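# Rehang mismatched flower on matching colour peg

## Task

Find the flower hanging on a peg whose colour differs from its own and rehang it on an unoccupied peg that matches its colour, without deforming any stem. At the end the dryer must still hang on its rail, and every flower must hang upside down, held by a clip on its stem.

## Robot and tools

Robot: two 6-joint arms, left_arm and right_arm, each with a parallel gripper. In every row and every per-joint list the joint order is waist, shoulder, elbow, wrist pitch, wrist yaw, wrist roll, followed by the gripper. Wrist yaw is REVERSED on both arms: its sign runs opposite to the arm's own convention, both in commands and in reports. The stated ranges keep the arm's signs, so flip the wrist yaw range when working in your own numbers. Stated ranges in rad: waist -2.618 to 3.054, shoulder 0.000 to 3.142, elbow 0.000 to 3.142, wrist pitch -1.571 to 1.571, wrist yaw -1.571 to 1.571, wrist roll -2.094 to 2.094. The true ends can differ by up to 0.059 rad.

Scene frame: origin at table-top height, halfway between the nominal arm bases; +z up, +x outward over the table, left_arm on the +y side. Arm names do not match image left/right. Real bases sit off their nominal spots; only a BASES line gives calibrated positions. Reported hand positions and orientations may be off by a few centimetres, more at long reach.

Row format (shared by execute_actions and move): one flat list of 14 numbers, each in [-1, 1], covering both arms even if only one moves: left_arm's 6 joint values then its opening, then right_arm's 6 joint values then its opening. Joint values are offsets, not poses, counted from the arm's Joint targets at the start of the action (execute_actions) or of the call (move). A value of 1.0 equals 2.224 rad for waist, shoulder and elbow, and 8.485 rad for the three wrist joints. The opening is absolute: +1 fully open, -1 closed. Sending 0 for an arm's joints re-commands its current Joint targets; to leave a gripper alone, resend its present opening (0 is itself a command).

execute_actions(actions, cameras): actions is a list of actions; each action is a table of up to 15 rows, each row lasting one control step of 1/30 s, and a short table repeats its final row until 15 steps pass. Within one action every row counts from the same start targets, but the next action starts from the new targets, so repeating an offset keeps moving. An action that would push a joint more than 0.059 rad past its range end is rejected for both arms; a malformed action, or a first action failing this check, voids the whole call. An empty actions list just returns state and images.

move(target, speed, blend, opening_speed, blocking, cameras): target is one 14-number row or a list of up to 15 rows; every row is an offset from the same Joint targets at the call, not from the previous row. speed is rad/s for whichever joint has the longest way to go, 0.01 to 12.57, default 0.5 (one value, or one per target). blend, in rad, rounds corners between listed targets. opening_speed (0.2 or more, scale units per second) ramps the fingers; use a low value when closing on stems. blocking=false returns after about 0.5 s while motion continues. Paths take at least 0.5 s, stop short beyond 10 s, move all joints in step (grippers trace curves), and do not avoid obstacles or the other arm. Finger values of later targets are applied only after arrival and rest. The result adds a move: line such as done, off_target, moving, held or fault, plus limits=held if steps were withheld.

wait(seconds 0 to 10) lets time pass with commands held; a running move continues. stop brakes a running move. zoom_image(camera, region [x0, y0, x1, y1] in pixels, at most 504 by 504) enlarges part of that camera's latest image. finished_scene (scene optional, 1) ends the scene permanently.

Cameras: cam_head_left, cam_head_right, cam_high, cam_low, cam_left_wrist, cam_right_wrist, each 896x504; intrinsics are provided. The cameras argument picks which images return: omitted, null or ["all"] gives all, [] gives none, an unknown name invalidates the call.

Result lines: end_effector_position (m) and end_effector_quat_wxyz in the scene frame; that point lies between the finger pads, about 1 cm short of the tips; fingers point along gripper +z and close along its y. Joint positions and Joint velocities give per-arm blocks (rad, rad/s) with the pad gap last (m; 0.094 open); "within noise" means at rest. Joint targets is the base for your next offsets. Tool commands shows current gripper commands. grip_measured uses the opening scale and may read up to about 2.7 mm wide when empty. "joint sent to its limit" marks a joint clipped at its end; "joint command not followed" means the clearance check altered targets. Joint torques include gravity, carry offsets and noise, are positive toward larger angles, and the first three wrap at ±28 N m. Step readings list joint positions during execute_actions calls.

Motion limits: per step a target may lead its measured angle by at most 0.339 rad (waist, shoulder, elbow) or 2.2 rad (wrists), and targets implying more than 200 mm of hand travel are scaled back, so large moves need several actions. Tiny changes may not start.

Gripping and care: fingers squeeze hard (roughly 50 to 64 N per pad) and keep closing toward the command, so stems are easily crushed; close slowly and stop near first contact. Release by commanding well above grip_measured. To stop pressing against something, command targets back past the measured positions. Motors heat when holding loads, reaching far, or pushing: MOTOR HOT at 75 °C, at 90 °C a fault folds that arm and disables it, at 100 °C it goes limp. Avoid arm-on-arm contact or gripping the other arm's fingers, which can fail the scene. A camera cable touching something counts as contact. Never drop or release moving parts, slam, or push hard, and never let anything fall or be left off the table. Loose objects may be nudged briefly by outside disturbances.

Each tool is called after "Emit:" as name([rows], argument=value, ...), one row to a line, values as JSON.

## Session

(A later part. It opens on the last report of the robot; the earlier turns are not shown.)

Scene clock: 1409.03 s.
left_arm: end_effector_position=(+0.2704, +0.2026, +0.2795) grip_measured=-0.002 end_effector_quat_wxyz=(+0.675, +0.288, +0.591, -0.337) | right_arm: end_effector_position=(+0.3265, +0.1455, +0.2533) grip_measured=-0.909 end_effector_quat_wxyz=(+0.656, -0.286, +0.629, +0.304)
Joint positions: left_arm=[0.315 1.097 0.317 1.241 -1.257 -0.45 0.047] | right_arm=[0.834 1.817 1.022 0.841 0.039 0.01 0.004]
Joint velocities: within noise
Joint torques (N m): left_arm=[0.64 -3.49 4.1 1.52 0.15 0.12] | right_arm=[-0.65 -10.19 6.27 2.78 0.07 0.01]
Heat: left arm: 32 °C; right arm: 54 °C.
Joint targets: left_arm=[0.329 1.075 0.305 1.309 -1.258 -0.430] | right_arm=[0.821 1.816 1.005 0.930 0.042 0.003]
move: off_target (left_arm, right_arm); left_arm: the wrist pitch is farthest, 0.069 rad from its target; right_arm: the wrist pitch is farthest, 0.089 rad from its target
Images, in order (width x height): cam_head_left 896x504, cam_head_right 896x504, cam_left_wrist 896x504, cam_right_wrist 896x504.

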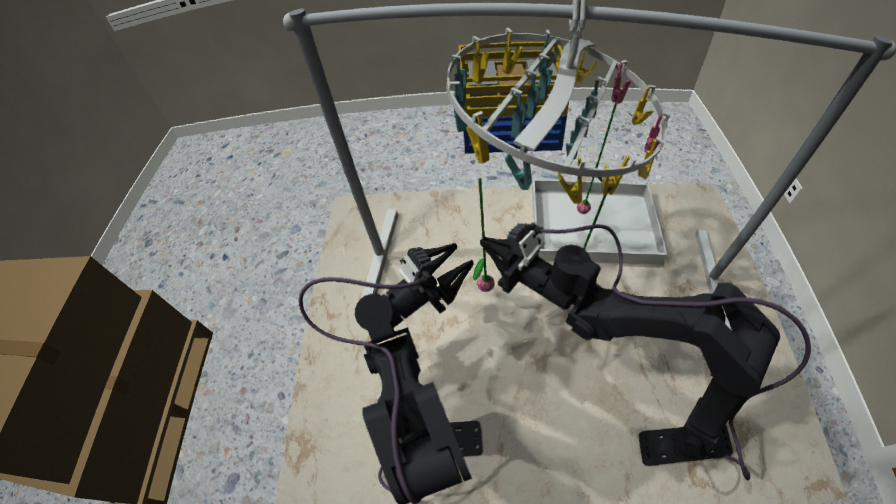

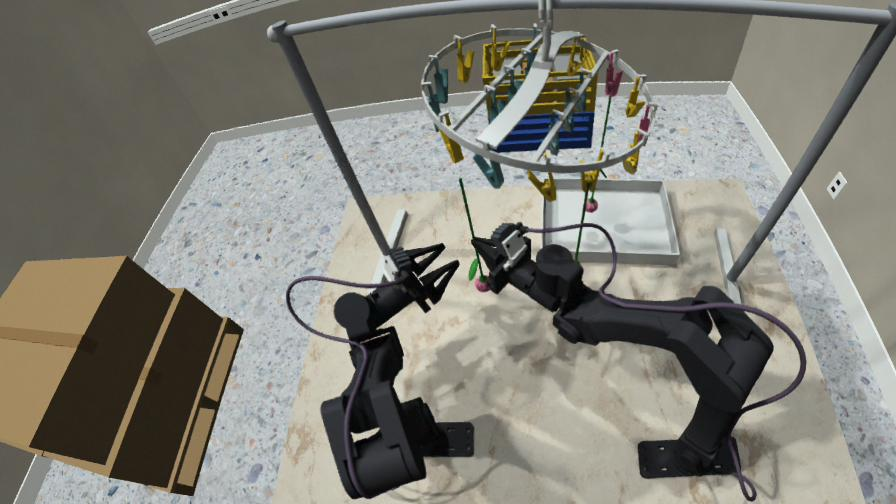

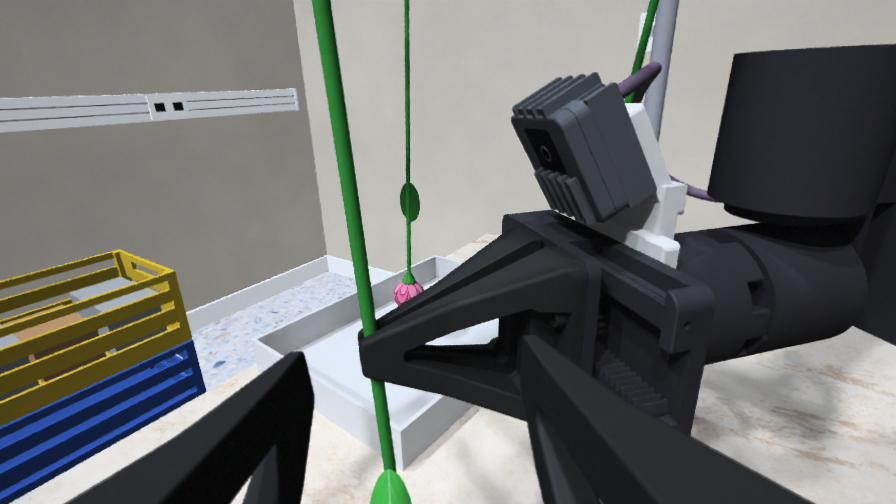

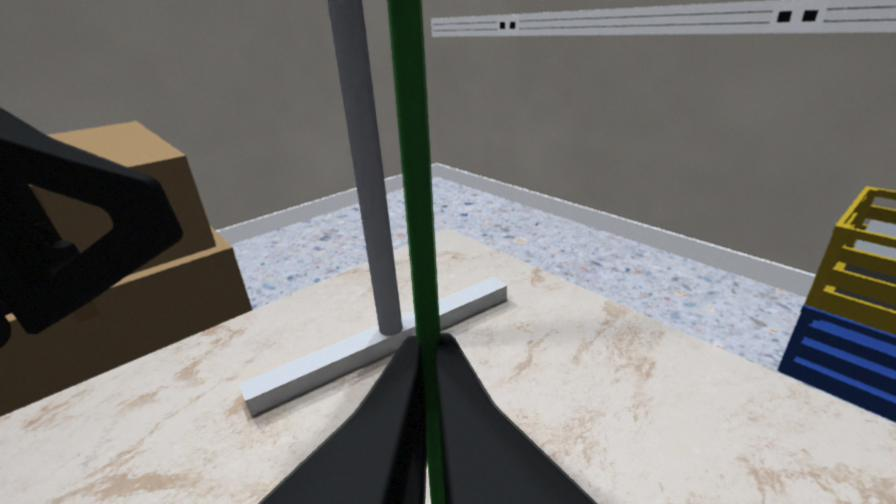

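Emit:
move(target=[-0.0378,0.0436,0.0688,-0.0211,0.0124,0.011,0.0,0,0,0,0,0,0,-0.98], speed=0.2, cameras=["cam_left_wrist"])

Scene clock: 1446.37 s.
left_arm: end_effector_position=(+0.2972, +0.1987, +0.2873) grip_measured=-0.002 end_effector_quat_wxyz=(+0.681, +0.289, +0.587, -0.329) | right_arm: end_effector_position=(+0.3265, +0.1455, +0.2533) grip_measured=-0.909 end_effector_quat_wxyz=(+0.656, -0.286, +0.629, +0.304)
Joint positions: left_arm=[0.246 1.177 0.407 1.159 -1.183 -0.356 0.047] | right_arm=[0.834 1.817 1.022 0.841 0.039 0.01 0.004]
Joint velocities: within noise
Joint torques (N m): left_arm=[-0.44 -2.65 9.48 0.74 0.42 0.16] | right_arm=[-0.66 -10.19 6.27 2.78 0.07 0.01]
Heat: left arm: 31 °C; right arm: 54 °C.
Joint targets: left_arm=[0.245 1.172 0.458 1.130 -1.152 -0.337] | right_arm=[0.821 1.816 1.005 0.930 0.042 0.003]
move: off_target (left_arm, right_arm); left_arm: the elbow is farthest, 0.051 rad from its target; right_arm: the wrist pitch is farthest, 0.089 rad from its target
Images, in order (width x height): cam_left_wrist 896x504.

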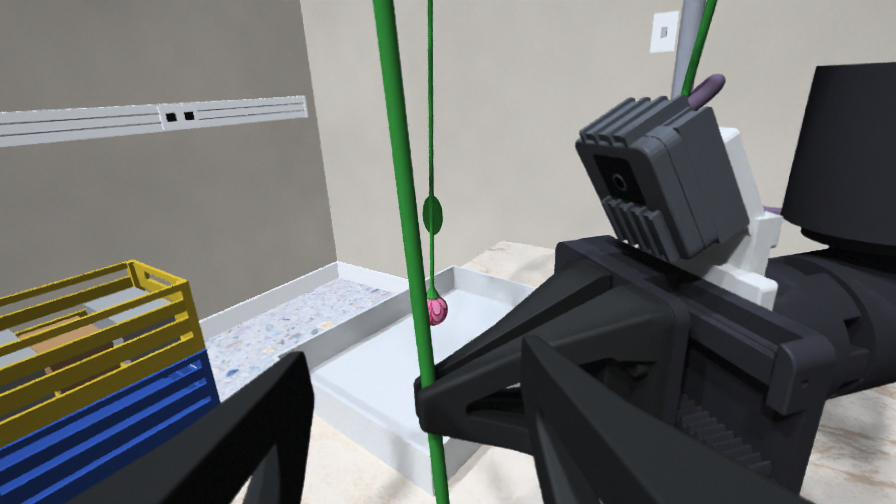

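Emit:
move(target=[-0.0574,0.0151,0.0325,-0.0164,0.0145,0.0121,0.0,0,0,0,0,0,0,-0.98], speed=0.12, cameras=["cam_left_wrist","cam_head_left"])

Scene clock: 1464.83 s.
left_arm: end_effector_position=(+0.3187, +0.1766, +0.2916) grip_measured=-0.002 end_effector_quat_wxyz=(+0.680, +0.286, +0.590, -0.329) | right_arm: end_effector_position=(+0.3265, +0.1455, +0.2533) grip_measured=-0.909 end_effector_quat_wxyz=(+0.656, -0.286, +0.629, +0.304)
Joint positions: left_arm=[0.117 1.209 0.476 1.024 -1.058 -0.254 0.047] | right_arm=[0.834 1.817 1.022 0.841 0.039 0.01 0.004]
Joint velocities: within noise
Joint torques (N m): left_arm=[-0.53 -2.96 9.98 0.87 0.31 0.14] | right_arm=[-0.66 -10.21 6.27 2.78 0.07 0.01]
Heat: left arm: 36 °C; right arm: 55 °C.
Joint targets: left_arm=[0.117 1.206 0.530 0.991 -1.029 -0.234] | right_arm=[0.821 1.816 1.005 0.930 0.042 0.003]
move: off_target (left_arm, right_arm); left_arm: the elbow is farthest, 0.054 rad from its target; right_arm: the wrist pitch is farthest, 0.089 rad from its target
Images, in order (width x height): cam_head_left 896x504, cam_left_wrist 896x504.

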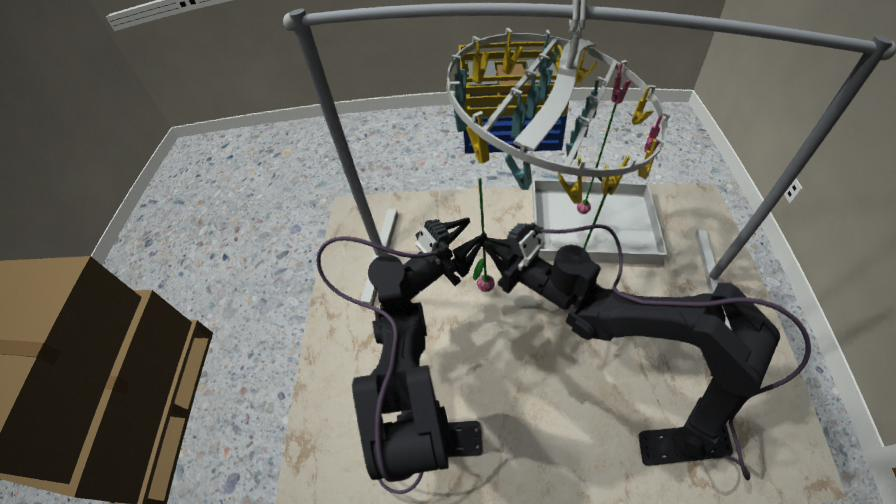

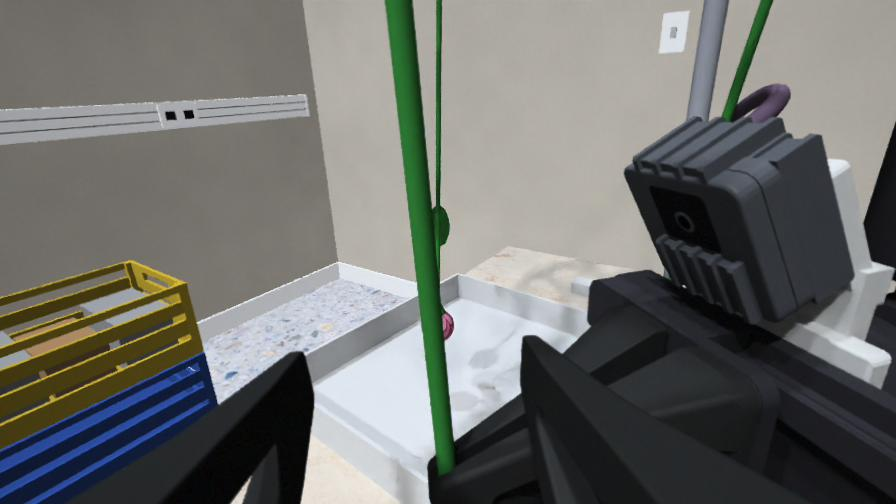

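Emit:
move(target=[-0.0178,-0.0027,0.0032,-0.0037,0.0045,0.0025,0.0,0,0,0,0,0,0,-0.98], speed=0.1, cameras=["cam_left_wrist"])

Scene clock: 1486.43 s.
left_arm: end_effector_position=(+0.3218, +0.1685, +0.2912) grip_measured=-0.002 end_effector_quat_wxyz=(+0.679, +0.284, +0.592, -0.329) | right_arm: end_effector_position=(+0.3265, +0.1455, +0.2533) grip_measured=-0.909 end_effector_quat_wxyz=(+0.656, -0.286, +0.629, +0.304)
Joint positions: left_arm=[0.077 1.209 0.484 0.992 -1.018 -0.232 0.047] | right_arm=[0.834 1.817 1.022 0.841 0.039 0.01 0.004]
Joint velocities: within noise
Joint torques (N m): left_arm=[-0.47 -3.86 10.1 0.91 0.32 0.14] | right_arm=[-0.65 -10.19 6.27 2.78 0.07 0.01]
Heat: left arm: 39 °C; right arm: 55 °C.
Joint targets: left_arm=[0.078 1.200 0.537 0.960 -0.991 -0.213] | right_arm=[0.821 1.816 1.005 0.930 0.042 0.003]
move: off_target (left_arm, right_arm); left_arm: the elbow is farthest, 0.053 rad from its target; right_arm: the wrist pitch is farthest, 0.089 rad from its target
Images, in order (width x height): cam_left_wrist 896x504.

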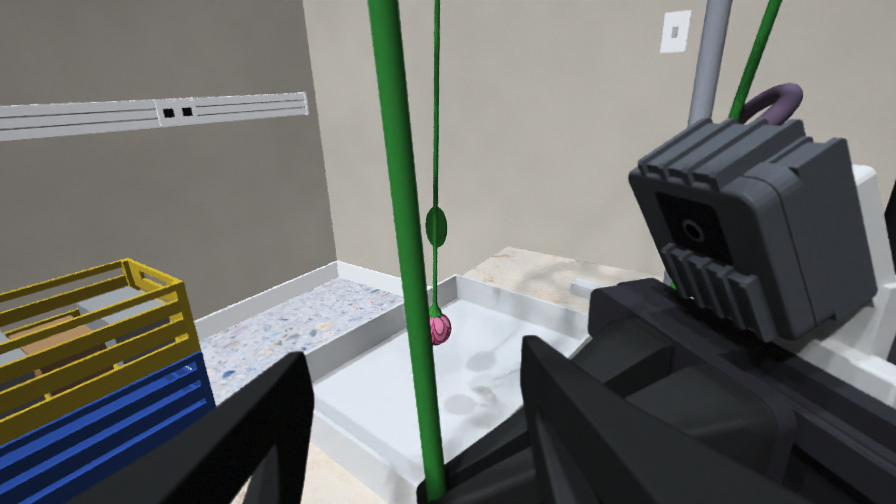

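Emit:
move([
  [0,0,0,0,0,-0.0126,0.0,0,0,0,0,0,0,-0.98],
  [0,0,0,0,0,-0.0126,-0.7,0,0,0,0,0,0,-0.98],
], speed=0.2, opening_speed=0.6, cameras=["cam_left_wrist","cam_right_wrist"])

Scene clock: 1510.97 s.
left_arm: end_effector_position=(+0.3218, +0.1685, +0.2912) grip_measured=-0.698 end_effector_quat_wxyz=(+0.663, +0.257, +0.604, -0.360) | right_arm: end_effector_position=(+0.3265, +0.1455, +0.2533) grip_measured=-0.909 end_effector_quat_wxyz=(+0.656, -0.286, +0.629, +0.304)
Joint positions: left_arm=[0.077 1.209 0.484 0.992 -1.018 -0.323 0.014] | right_arm=[0.834 1.817 1.022 0.841 0.039 0.01 0.004]
Joint velocities: within noise
Joint torques (N m): left_arm=[-0.51 -3.69 10.03 0.89 0.33 -0.05] | right_arm=[-0.66 -10.19 6.27 2.78 0.07 0.01]
Heat: left arm: 37 °C; right arm: 55 °C.
Joint targets: left_arm=[0.078 1.200 0.537 0.960 -0.991 -0.320] | right_arm=[0.821 1.816 1.005 0.930 0.042 0.003]
move: off_target (left_arm, right_arm); target 2's new numbers were sent with left_arm's elbow 0.053 rad from that target; left_arm: the elbow is farthest, 0.053 rad from its target; right_arm: the wrist pitch is farthest, 0.089 rad from its target
Images, in order (width x height): cam_left_wrist 896x504, cam_right_wrist 896x504.

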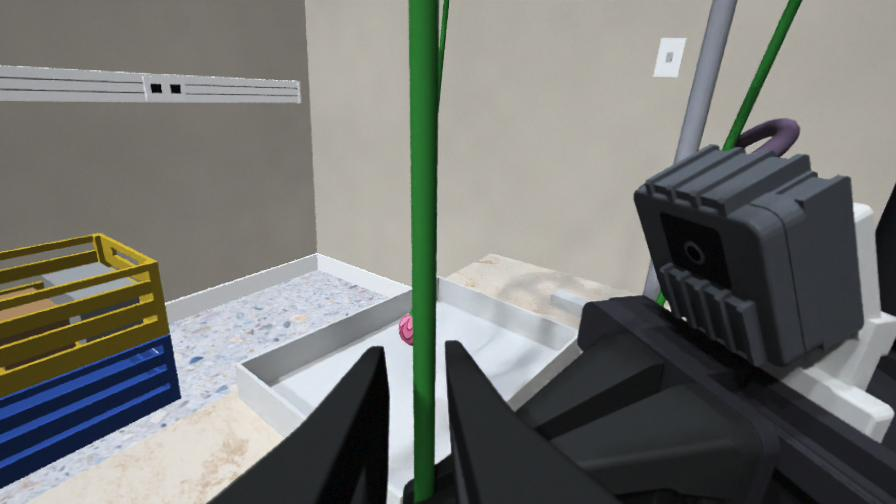

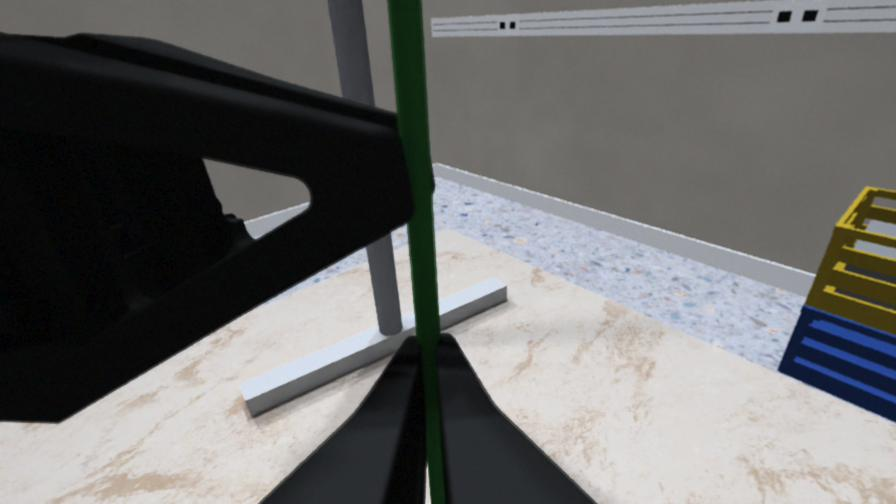

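Emit:
move(target=[-0.0103,0,0.0036,-0.0018,0.0026,0,-0.7,0,0,0,0,0,0,-0.98], speed=0.1, cameras=["cam_left_wrist","cam_right_wrist"])

Scene clock: 1532.20 s.
left_arm: end_effector_position=(+0.3237, +0.1645, +0.2925) grip_measured=-0.698 end_effector_quat_wxyz=(+0.662, +0.254, +0.605, -0.362) | right_arm: end_effector_position=(+0.3265, +0.1455, +0.2533) grip_measured=-0.909 end_effector_quat_wxyz=(+0.656, -0.286, +0.629, +0.304)
Joint positions: left_arm=[0.057 1.209 0.492 0.977 -0.996 -0.323 0.014] | right_arm=[0.834 1.817 1.022 0.841 0.039 0.01 0.004]
Joint velocities: within noise
Joint torques (N m): left_arm=[-0.77 -3.77 10.18 0.87 0.31 -0.05] | right_arm=[-0.65 -10.21 6.27 2.78 0.07 0.01]
Heat: left arm: 36 °C; right arm: 55 °C.
Joint targets: left_arm=[0.055 1.200 0.545 0.945 -0.969 -0.320] | right_arm=[0.821 1.816 1.005 0.930 0.042 0.003]
move: off_target (left_arm, right_arm); left_arm: the elbow is farthest, 0.053 rad from its target; right_arm: the wrist pitch is farthest, 0.089 rad from its target
Images, in order (width x height): cam_left_wrist 896x504, cam_right_wrist 896x504.

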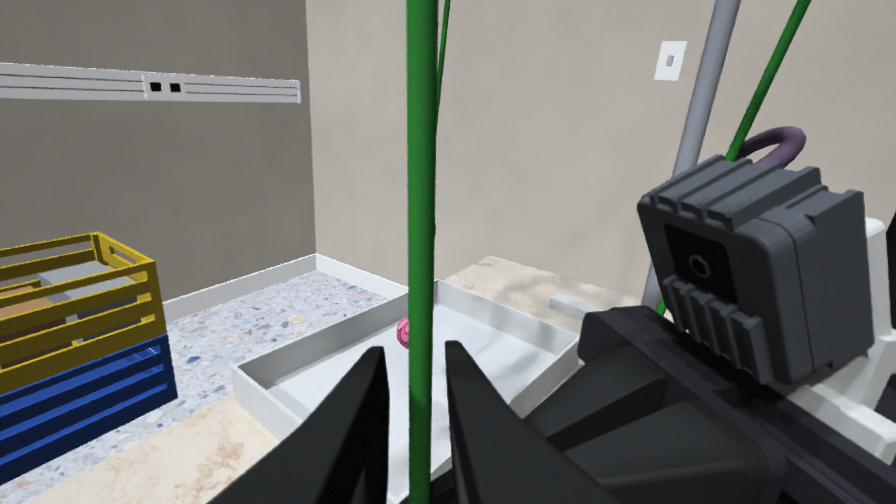

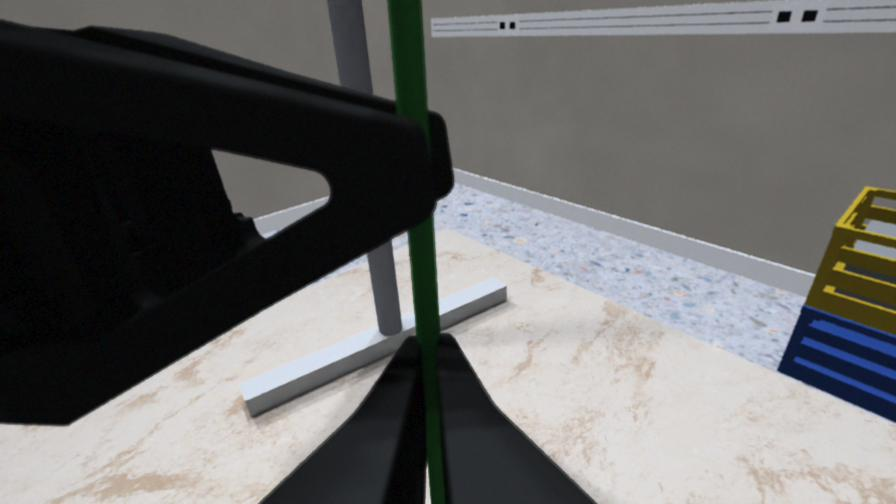

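Emit:
move(target=[0,0,0,0,0,0,-0.98,0,0,0,0,0,0,-0.98], speed=0.1, opening_speed=0.25, cameras=["cam_left_wrist","cam_right_wrist"])

Scene clock: 1539.23 s.
left_arm: end_effector_position=(+0.3241, +0.1649, +0.2926) grip_measured=-0.929 end_effector_quat_wxyz=(+0.663, +0.253, +0.605, -0.362) | right_arm: end_effector_position=(+0.3263, +0.1457, +0.2533) grip_measured=-0.909 end_effector_quat_wxyz=(+0.656, -0.286, +0.629, +0.305)
Joint positions: left_arm=[0.057 1.209 0.492 0.977 -0.993 -0.323 0.003] | right_arm=[0.834 1.817 1.022 0.841 0.04 0.01 0.004]
Joint velocities: within noise
Joint torques (N m): left_arm=[-0.61 -3.79 10.15 0.89 0.28 -0.01] | right_arm=[-0.66 -10.21 6.27 2.77 0.05 0.01]
Heat: left arm: 37 °C; right arm: 55 °C.
Joint targets: left_arm=[0.055 1.200 0.545 0.945 -0.969 -0.320] | right_arm=[0.821 1.816 1.005 0.930 0.042 0.003]
move: off_target (left_arm, right_arm); left_arm: the elbow is farthest, 0.053 rad from its target; right_arm: the wrist pitch is farthest, 0.089 rad from its target
Images, in order (width x height): cam_left_wrist 896x504, cam_right_wrist 896x504.

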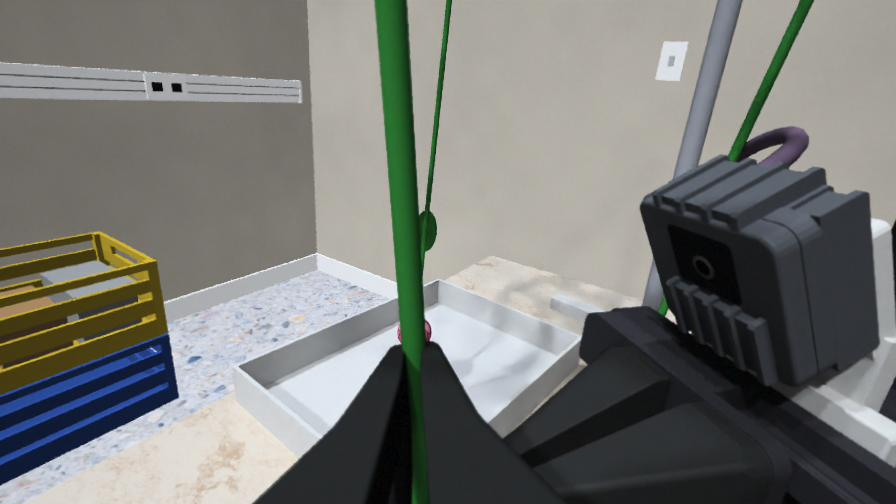

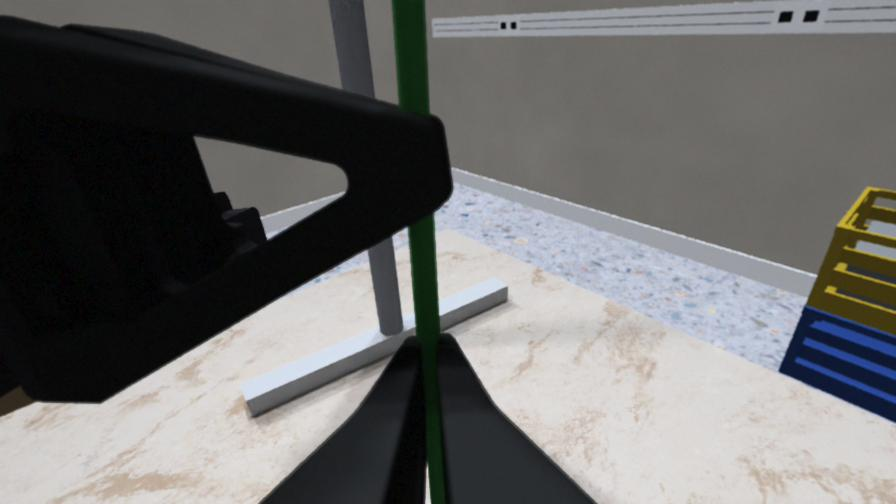

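Emit:
move(target=[0,0,0,0,0,0,-0.98,0,0,0,0,0,0,-0.5], speed=0.1, opening_speed=0.3, cameras=["cam_left_wrist","cam_right_wrist"])

Scene clock: 1547.10 s.
left_arm: end_effector_position=(+0.3245, +0.1659, +0.2924) grip_measured=-0.931 end_effector_quat_wxyz=(+0.663, +0.251, +0.606, -0.361) | right_arm: end_effector_position=(+0.3261, +0.1458, +0.2541) grip_measured=-0.502 end_effector_quat_wxyz=(+0.657, -0.286, +0.627, +0.305)
Joint positions: left_arm=[0.061 1.209 0.492 0.975 -0.993 -0.323 0.003] | right_arm=[0.834 1.817 1.022 0.844 0.042 0.01 0.023]
Joint velocities: within noise
Joint torques (N m): left_arm=[-0.64 -3.56 10.28 0.88 0.27 -0.01] | right_arm=[-0.66 -10.21 6.27 2.74 0.05 0.01]
Heat: left arm: 38 °C; right arm: 55 °C.
Joint targets: left_arm=[0.055 1.200 0.545 0.945 -0.969 -0.320] | right_arm=[0.821 1.816 1.005 0.930 0.042 0.003]
move: off_target (left_arm, right_arm); left_arm: the elbow is farthest, 0.053 rad from its target; right_arm: the wrist pitch is farthest, 0.086 rad from its target
Images, in order (width x height): cam_left_wrist 896x504, cam_right_wrist 896x504.

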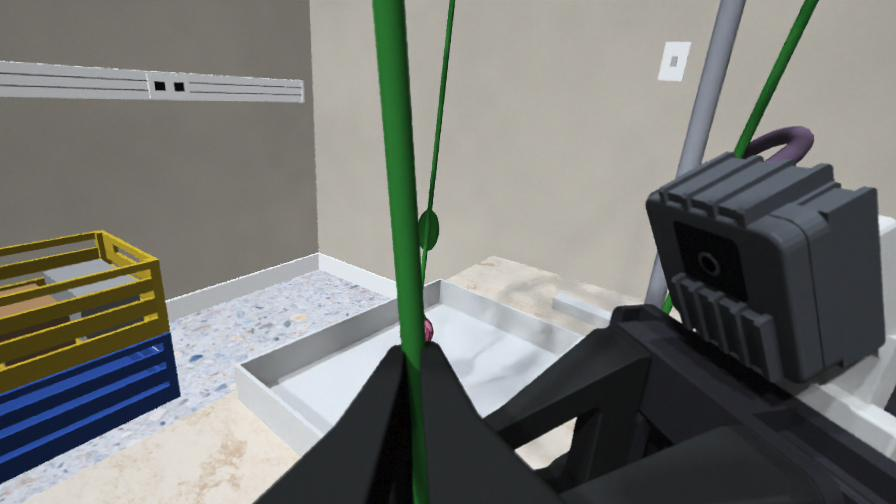

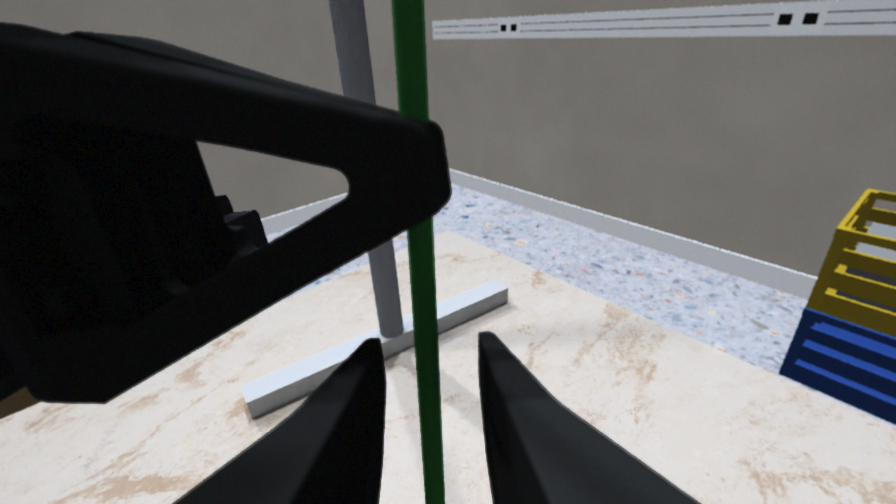

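Emit:
move([
  [0,0,0,0,0,0,-0.98,0,-0.0881,-0.094,0.0041,0,0,-0.5],
  [0,0,0,0,0,0,-0.98,-0.0409,-0.4415,-0.2023,-0.074,0.0834,-0.0004,-0.5],
  [0,0,0,0,0,0,-0.98,-0.2792,-0.5162,-0.2302,-0.0891,0.1365,-0.0004,-0.5],
  [0,0,0,0,0,0,-0.98,-0.6416,-0.4069,-0.0211,-0.1151,0.1487,-0.0004,-0.5],
], speed=[0.2,0.5,0.6,0.6], blend=[0.02,0.1,0.1,0], cameras=["cam_left_wrist","cam_right_wrist","cam_head_left","cam_head_right"])

Scene clock: 1597.80 s.
left_arm: end_effector_position=(+0.3245, +0.1659, +0.2924) grip_measured=-0.931 end_effector_quat_wxyz=(+0.663, +0.251, +0.606, -0.361) | right_arm: end_effector_position=(+0.2438, -0.2516, +0.3825) grip_measured=-0.502 end_effector_quat_wxyz=(+0.664, -0.223, +0.673, +0.239)
Joint positions: left_arm=[0.061 1.209 0.492 0.975 -0.993 -0.323 0.003] | right_arm=[-0.606 0.918 0.903 -0.001 1.284 0.01 0.023]
Joint velocities: within noise
Joint torques (N m): left_arm=[-0.49 -3.86 10.24 0.96 0.27 -0.02] | right_arm=[-0.57 -1.8 13.34 1.09 0.13 -0.03]
Heat: left arm: 40 °C; right arm: 56 °C.
Joint targets: left_arm=[0.055 1.200 0.545 0.945 -0.969 -0.320] | right_arm=[-0.606 0.911 0.958 -0.047 1.303 -0.001]
move: off_target (left_arm, right_arm); left_arm: the elbow is farthest, 0.053 rad from its target; right_arm: the elbow is farthest, 0.056 rad from its target
Images, in order (width x height): cam_head_left 896x504, cam_head_right 896x504, cam_left_wrist 896x504, cam_right_wrist 896x504.

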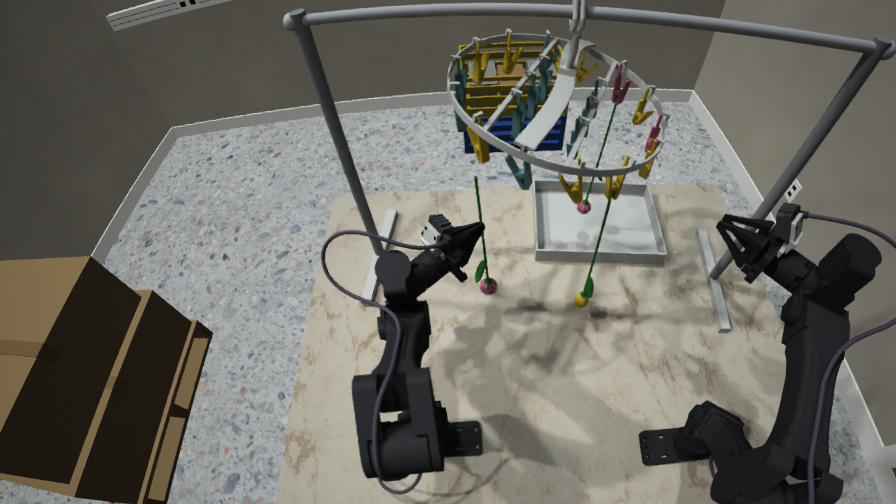

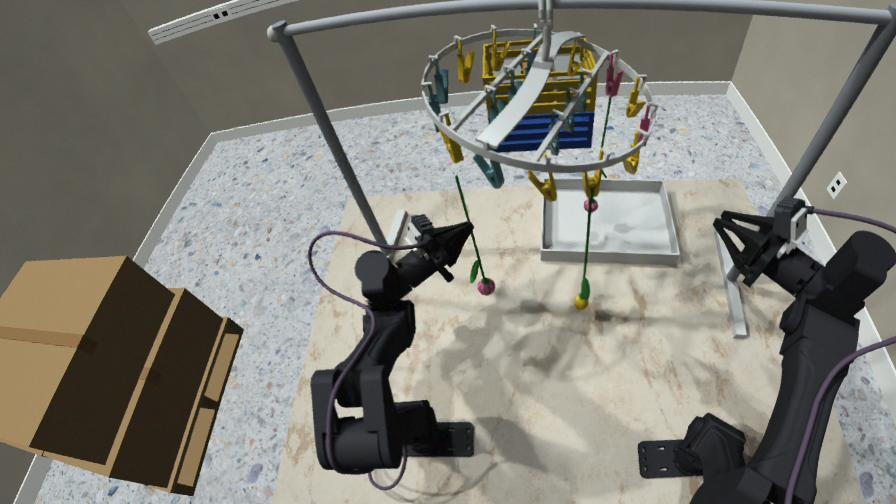

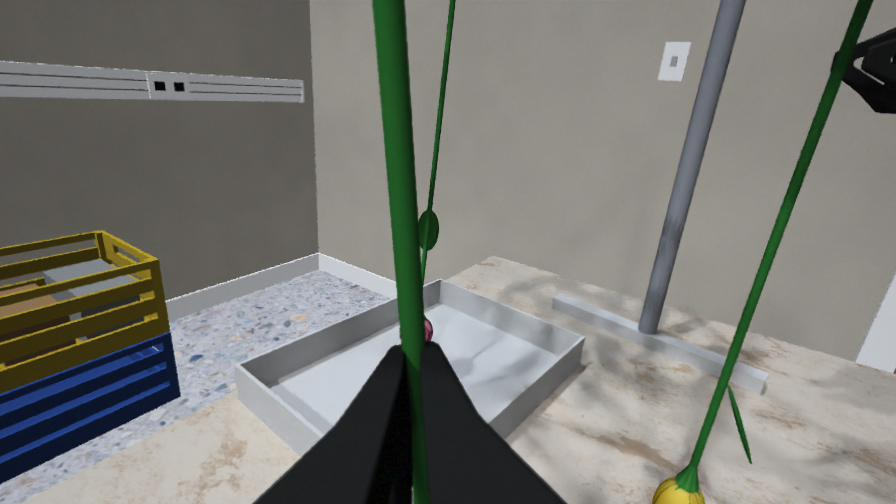

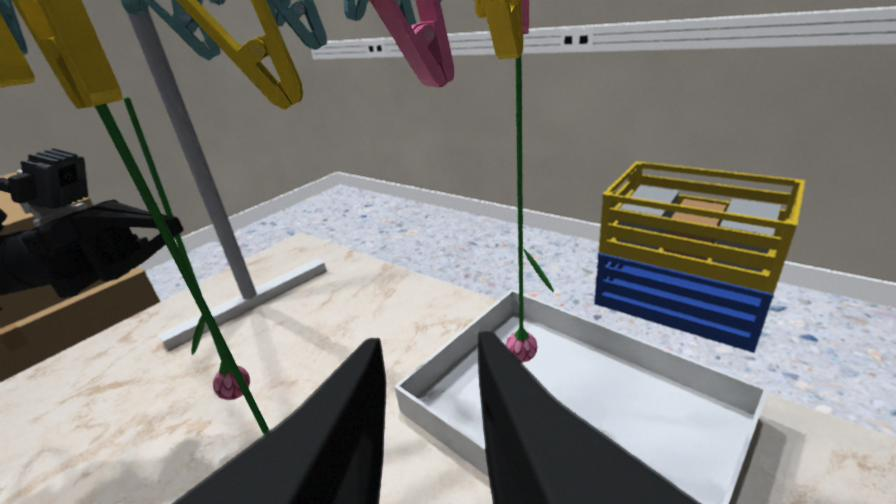

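Emit:
zoom_image(camera="cam_head_left", region=[540, 40, 700, 220])

Emit:
zoom_image(camera="cam_head_right", region=[520, 40, 680, 220])

Emit:
zoom_image(camera="cam_right_wrist", region=[200, 0, 600, 225])

Scaled by 2.800 from the camera's 896x504 image, which has a finer 1280x720 frame.

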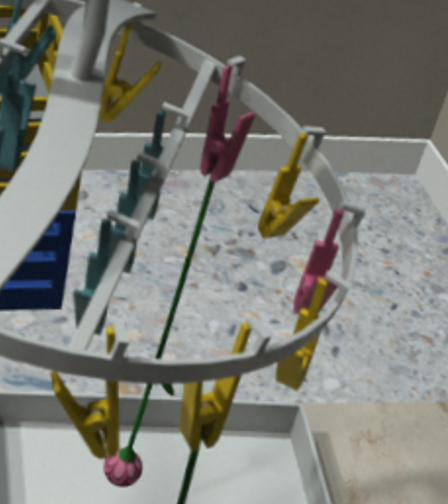

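Scaled by 2.800 from the camera's 896x504 image, which has a finer 1280x720 frame.

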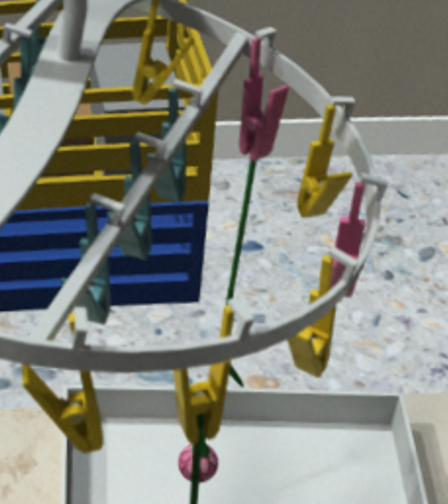

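Scaled by 1.260 from the camera's 896x504 image, which has a finer 1280x720 frame.

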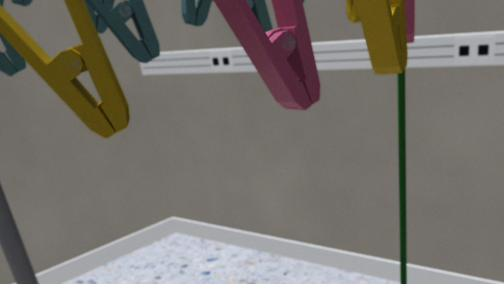

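Emit:
move(target=[0,0,0,0,0,0,-0.98,0.0495,0.1682,0.112,0.0877,0.0117,0.0587,-0.2], speed=0.4, opening_speed=0.5, cameras=["cam_right_wrist","cam_head_left"])

Scene clock: 1711.17 s.
left_arm: end_effector_position=(+0.3245, +0.1659, +0.2924) grip_measured=-0.931 end_effector_quat_wxyz=(+0.663, +0.251, +0.606, -0.361) | right_arm: end_effector_position=(+0.2964, -0.2469, +0.4451) grip_measured=-0.202 end_effector_quat_wxyz=(+0.660, -0.295, +0.610, +0.324)
Joint positions: left_arm=[0.061 1.209 0.492 0.975 -0.993 -0.323 0.003] | right_arm=[-0.499 1.291 1.148 0.64 1.398 0.496 0.037]
Joint velocities: within noise
Joint torques (N m): left_arm=[-0.47 -3.81 10.26 0.96 0.24 -0.03] | right_arm=[0.73 -5.03 13.38 1.66 -0.14 0.09]
Heat: left arm: 41 °C; right arm: 49 °C.
Joint targets: left_arm=[0.055 1.200 0.545 0.945 -0.969 -0.320] | right_arm=[-0.496 1.285 1.208 0.697 1.403 0.497]
move: off_target (left_arm, right_arm); left_arm: the elbow is farthest, 0.053 rad from its target; right_arm: the elbow is farthest, 0.059 rad from its target
Images, in order (width x height): cam_head_left 896x504, cam_right_wrist 896x504.

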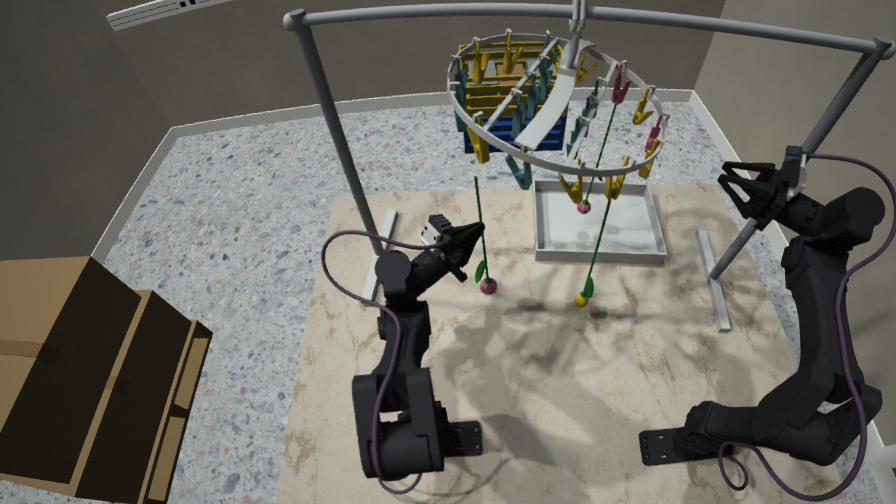

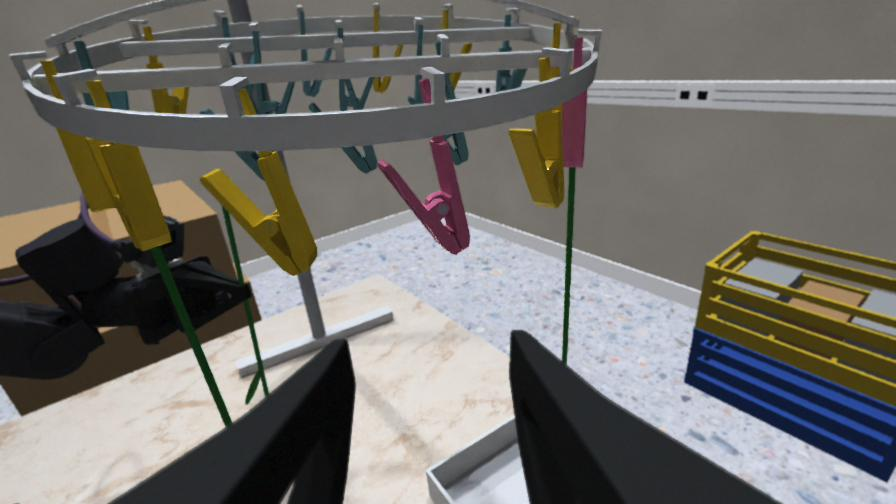

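Emit:
move(target=[0,0,0,0,0,0,-0.98,0.0702,0.0836,0.0875,0.0042,0.0004,0.0046,0.0], speed=0.2, opening_speed=0.5, cameras=["cam_right_wrist","cam_head_left"])

Scene clock: 1756.00 s.
left_arm: end_effector_position=(+0.3245, +0.1659, +0.2924) grip_measured=-0.931 end_effector_quat_wxyz=(+0.663, +0.251, +0.606, -0.361) | right_arm: end_effector_position=(+0.3321, -0.2089, +0.4601) grip_measured=-0.002 end_effector_quat_wxyz=(+0.633, -0.346, +0.580, +0.377)
Joint positions: left_arm=[0.061 1.209 0.492 0.975 -0.993 -0.323 0.003] | right_arm=[-0.339 1.476 1.343 0.677 1.402 0.536 0.047]
Joint velocities: within noise
Joint torques (N m): left_arm=[-0.55 -3.89 10.17 0.89 0.3 -0.04] | right_arm=[0.49 -6.76 13.29 1.61 -0.19 0.13]
Heat: left arm: 42 °C; right arm: 48 °C.
Joint targets: left_arm=[0.055 1.200 0.545 0.945 -0.969 -0.320] | right_arm=[-0.340 1.471 1.402 0.733 1.406 0.536]
move: off_target (left_arm, right_arm); left_arm: the elbow is farthest, 0.053 rad from its target; right_arm: the elbow is farthest, 0.060 rad from its target
Images, in order (width x height): cam_head_left 896x504, cam_right_wrist 896x504.

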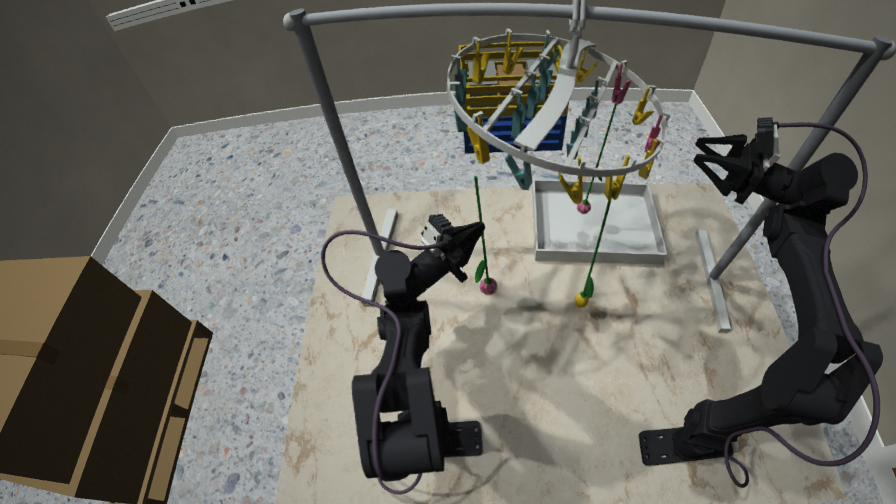

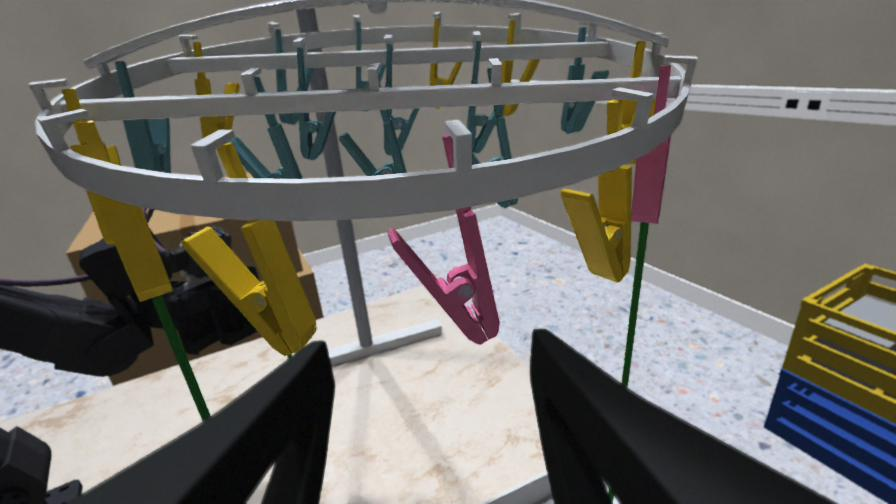

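Emit:
zoom_image(camera="cam_right_wrist", region=[340, 160, 560, 360])

Scaled by 2.291 from the camera's 896x504 image, which has a finer 1280x720 frame.

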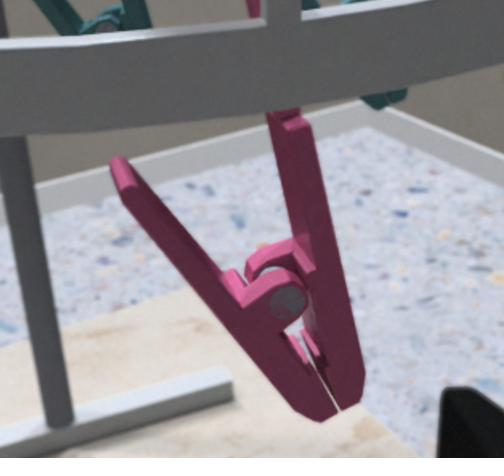

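Emit:
move(target=[0,0,0,0,0,0,-0.98,0.0348,0.0547,0.0015,0.0359,-0.006,0.0217,0.0], speed=0.2, cameras=["cam_right_wrist"])

Scene clock: 1823.53 s.
left_arm: end_effector_position=(+0.3245, +0.1659, +0.2924) grip_measured=-0.931 end_effector_quat_wxyz=(+0.663, +0.251, +0.606, -0.361) | right_arm: end_effector_position=(+0.3487, -0.1868, +0.4470) grip_measured=-0.002 end_effector_quat_wxyz=(+0.625, -0.367, +0.554, +0.410)
Joint positions: left_arm=[0.061 1.209 0.492 0.975 -0.993 -0.323 0.003] | right_arm=[-0.262 1.596 1.343 0.985 1.396 0.72 0.047]
Joint velocities: within noise
Joint torques (N m): left_arm=[-0.58 -3.63 9.96 0.9 0.27 0.02] | right_arm=[0.68 -7.8 13.48 1.4 -0.72 0.08]
Heat: left arm: 42 °C; right arm: 42 °C.
Joint targets: left_arm=[0.055 1.200 0.545 0.945 -0.969 -0.320] | right_arm=[-0.262 1.593 1.406 1.038 1.355 0.721]
move: off_target (left_arm, right_arm); left_arm: the elbow is farthest, 0.053 rad from its target; right_arm: the elbow is farthest, 0.063 rad from its target
Images, in order (width x height): cam_right_wrist 896x504.

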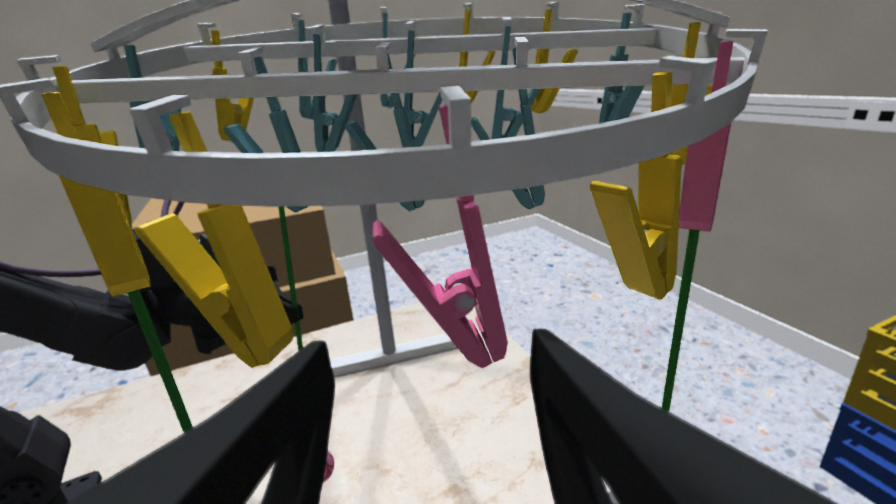

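Emit:
move(target=[0,0,0,0,0,0,-0.98,0.028,0.0135,0.015,-0.005,-0.0075,0,0.0], speed=0.12, cameras=["cam_right_wrist"])

Scene clock: 1868.00 s.
left_arm: end_effector_position=(+0.3245, +0.1659, +0.2924) grip_measured=-0.931 end_effector_quat_wxyz=(+0.663, +0.251, +0.606, -0.361) | right_arm: end_effector_position=(+0.3577, -0.1680, +0.4571) grip_measured=-0.002 end_effector_quat_wxyz=(+0.634, -0.363, +0.537, +0.422)
Joint positions: left_arm=[0.061 1.209 0.492 0.975 -0.993 -0.323 0.003] | right_arm=[-0.199 1.625 1.381 0.985 1.333 0.72 0.047]
Joint velocities: within noise
Joint torques (N m): left_arm=[-0.76 -3.79 10.18 0.9 0.28 -0.06] | right_arm=[0.44 -8.02 13.08 1.03 -0.74 0.09]
Heat: left arm: 43 °C; right arm: 43 °C.
Joint targets: left_arm=[0.055 1.200 0.545 0.945 -0.969 -0.320] | right_arm=[-0.200 1.623 1.439 0.995 1.291 0.721]
move: off_target (left_arm, right_arm); left_arm: the elbow is farthest, 0.053 rad from its target; right_arm: the elbow is farthest, 0.058 rad from its target
Images, in order (width x height): cam_right_wrist 896x504.

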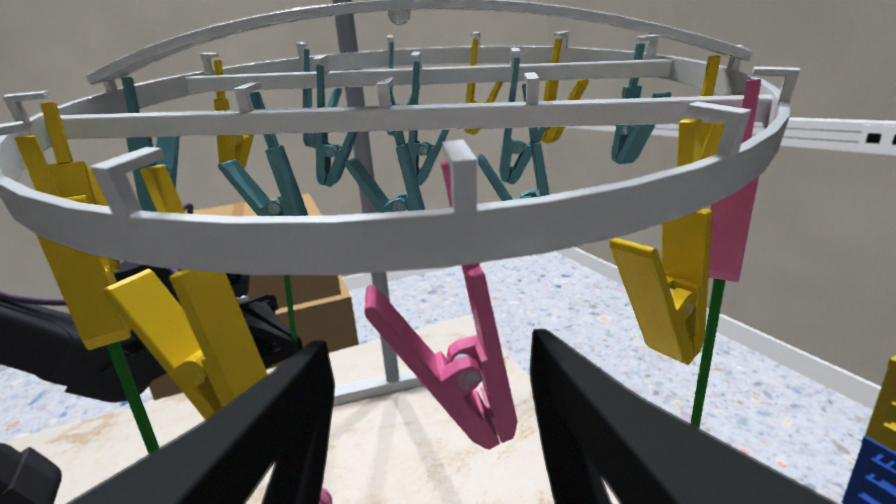

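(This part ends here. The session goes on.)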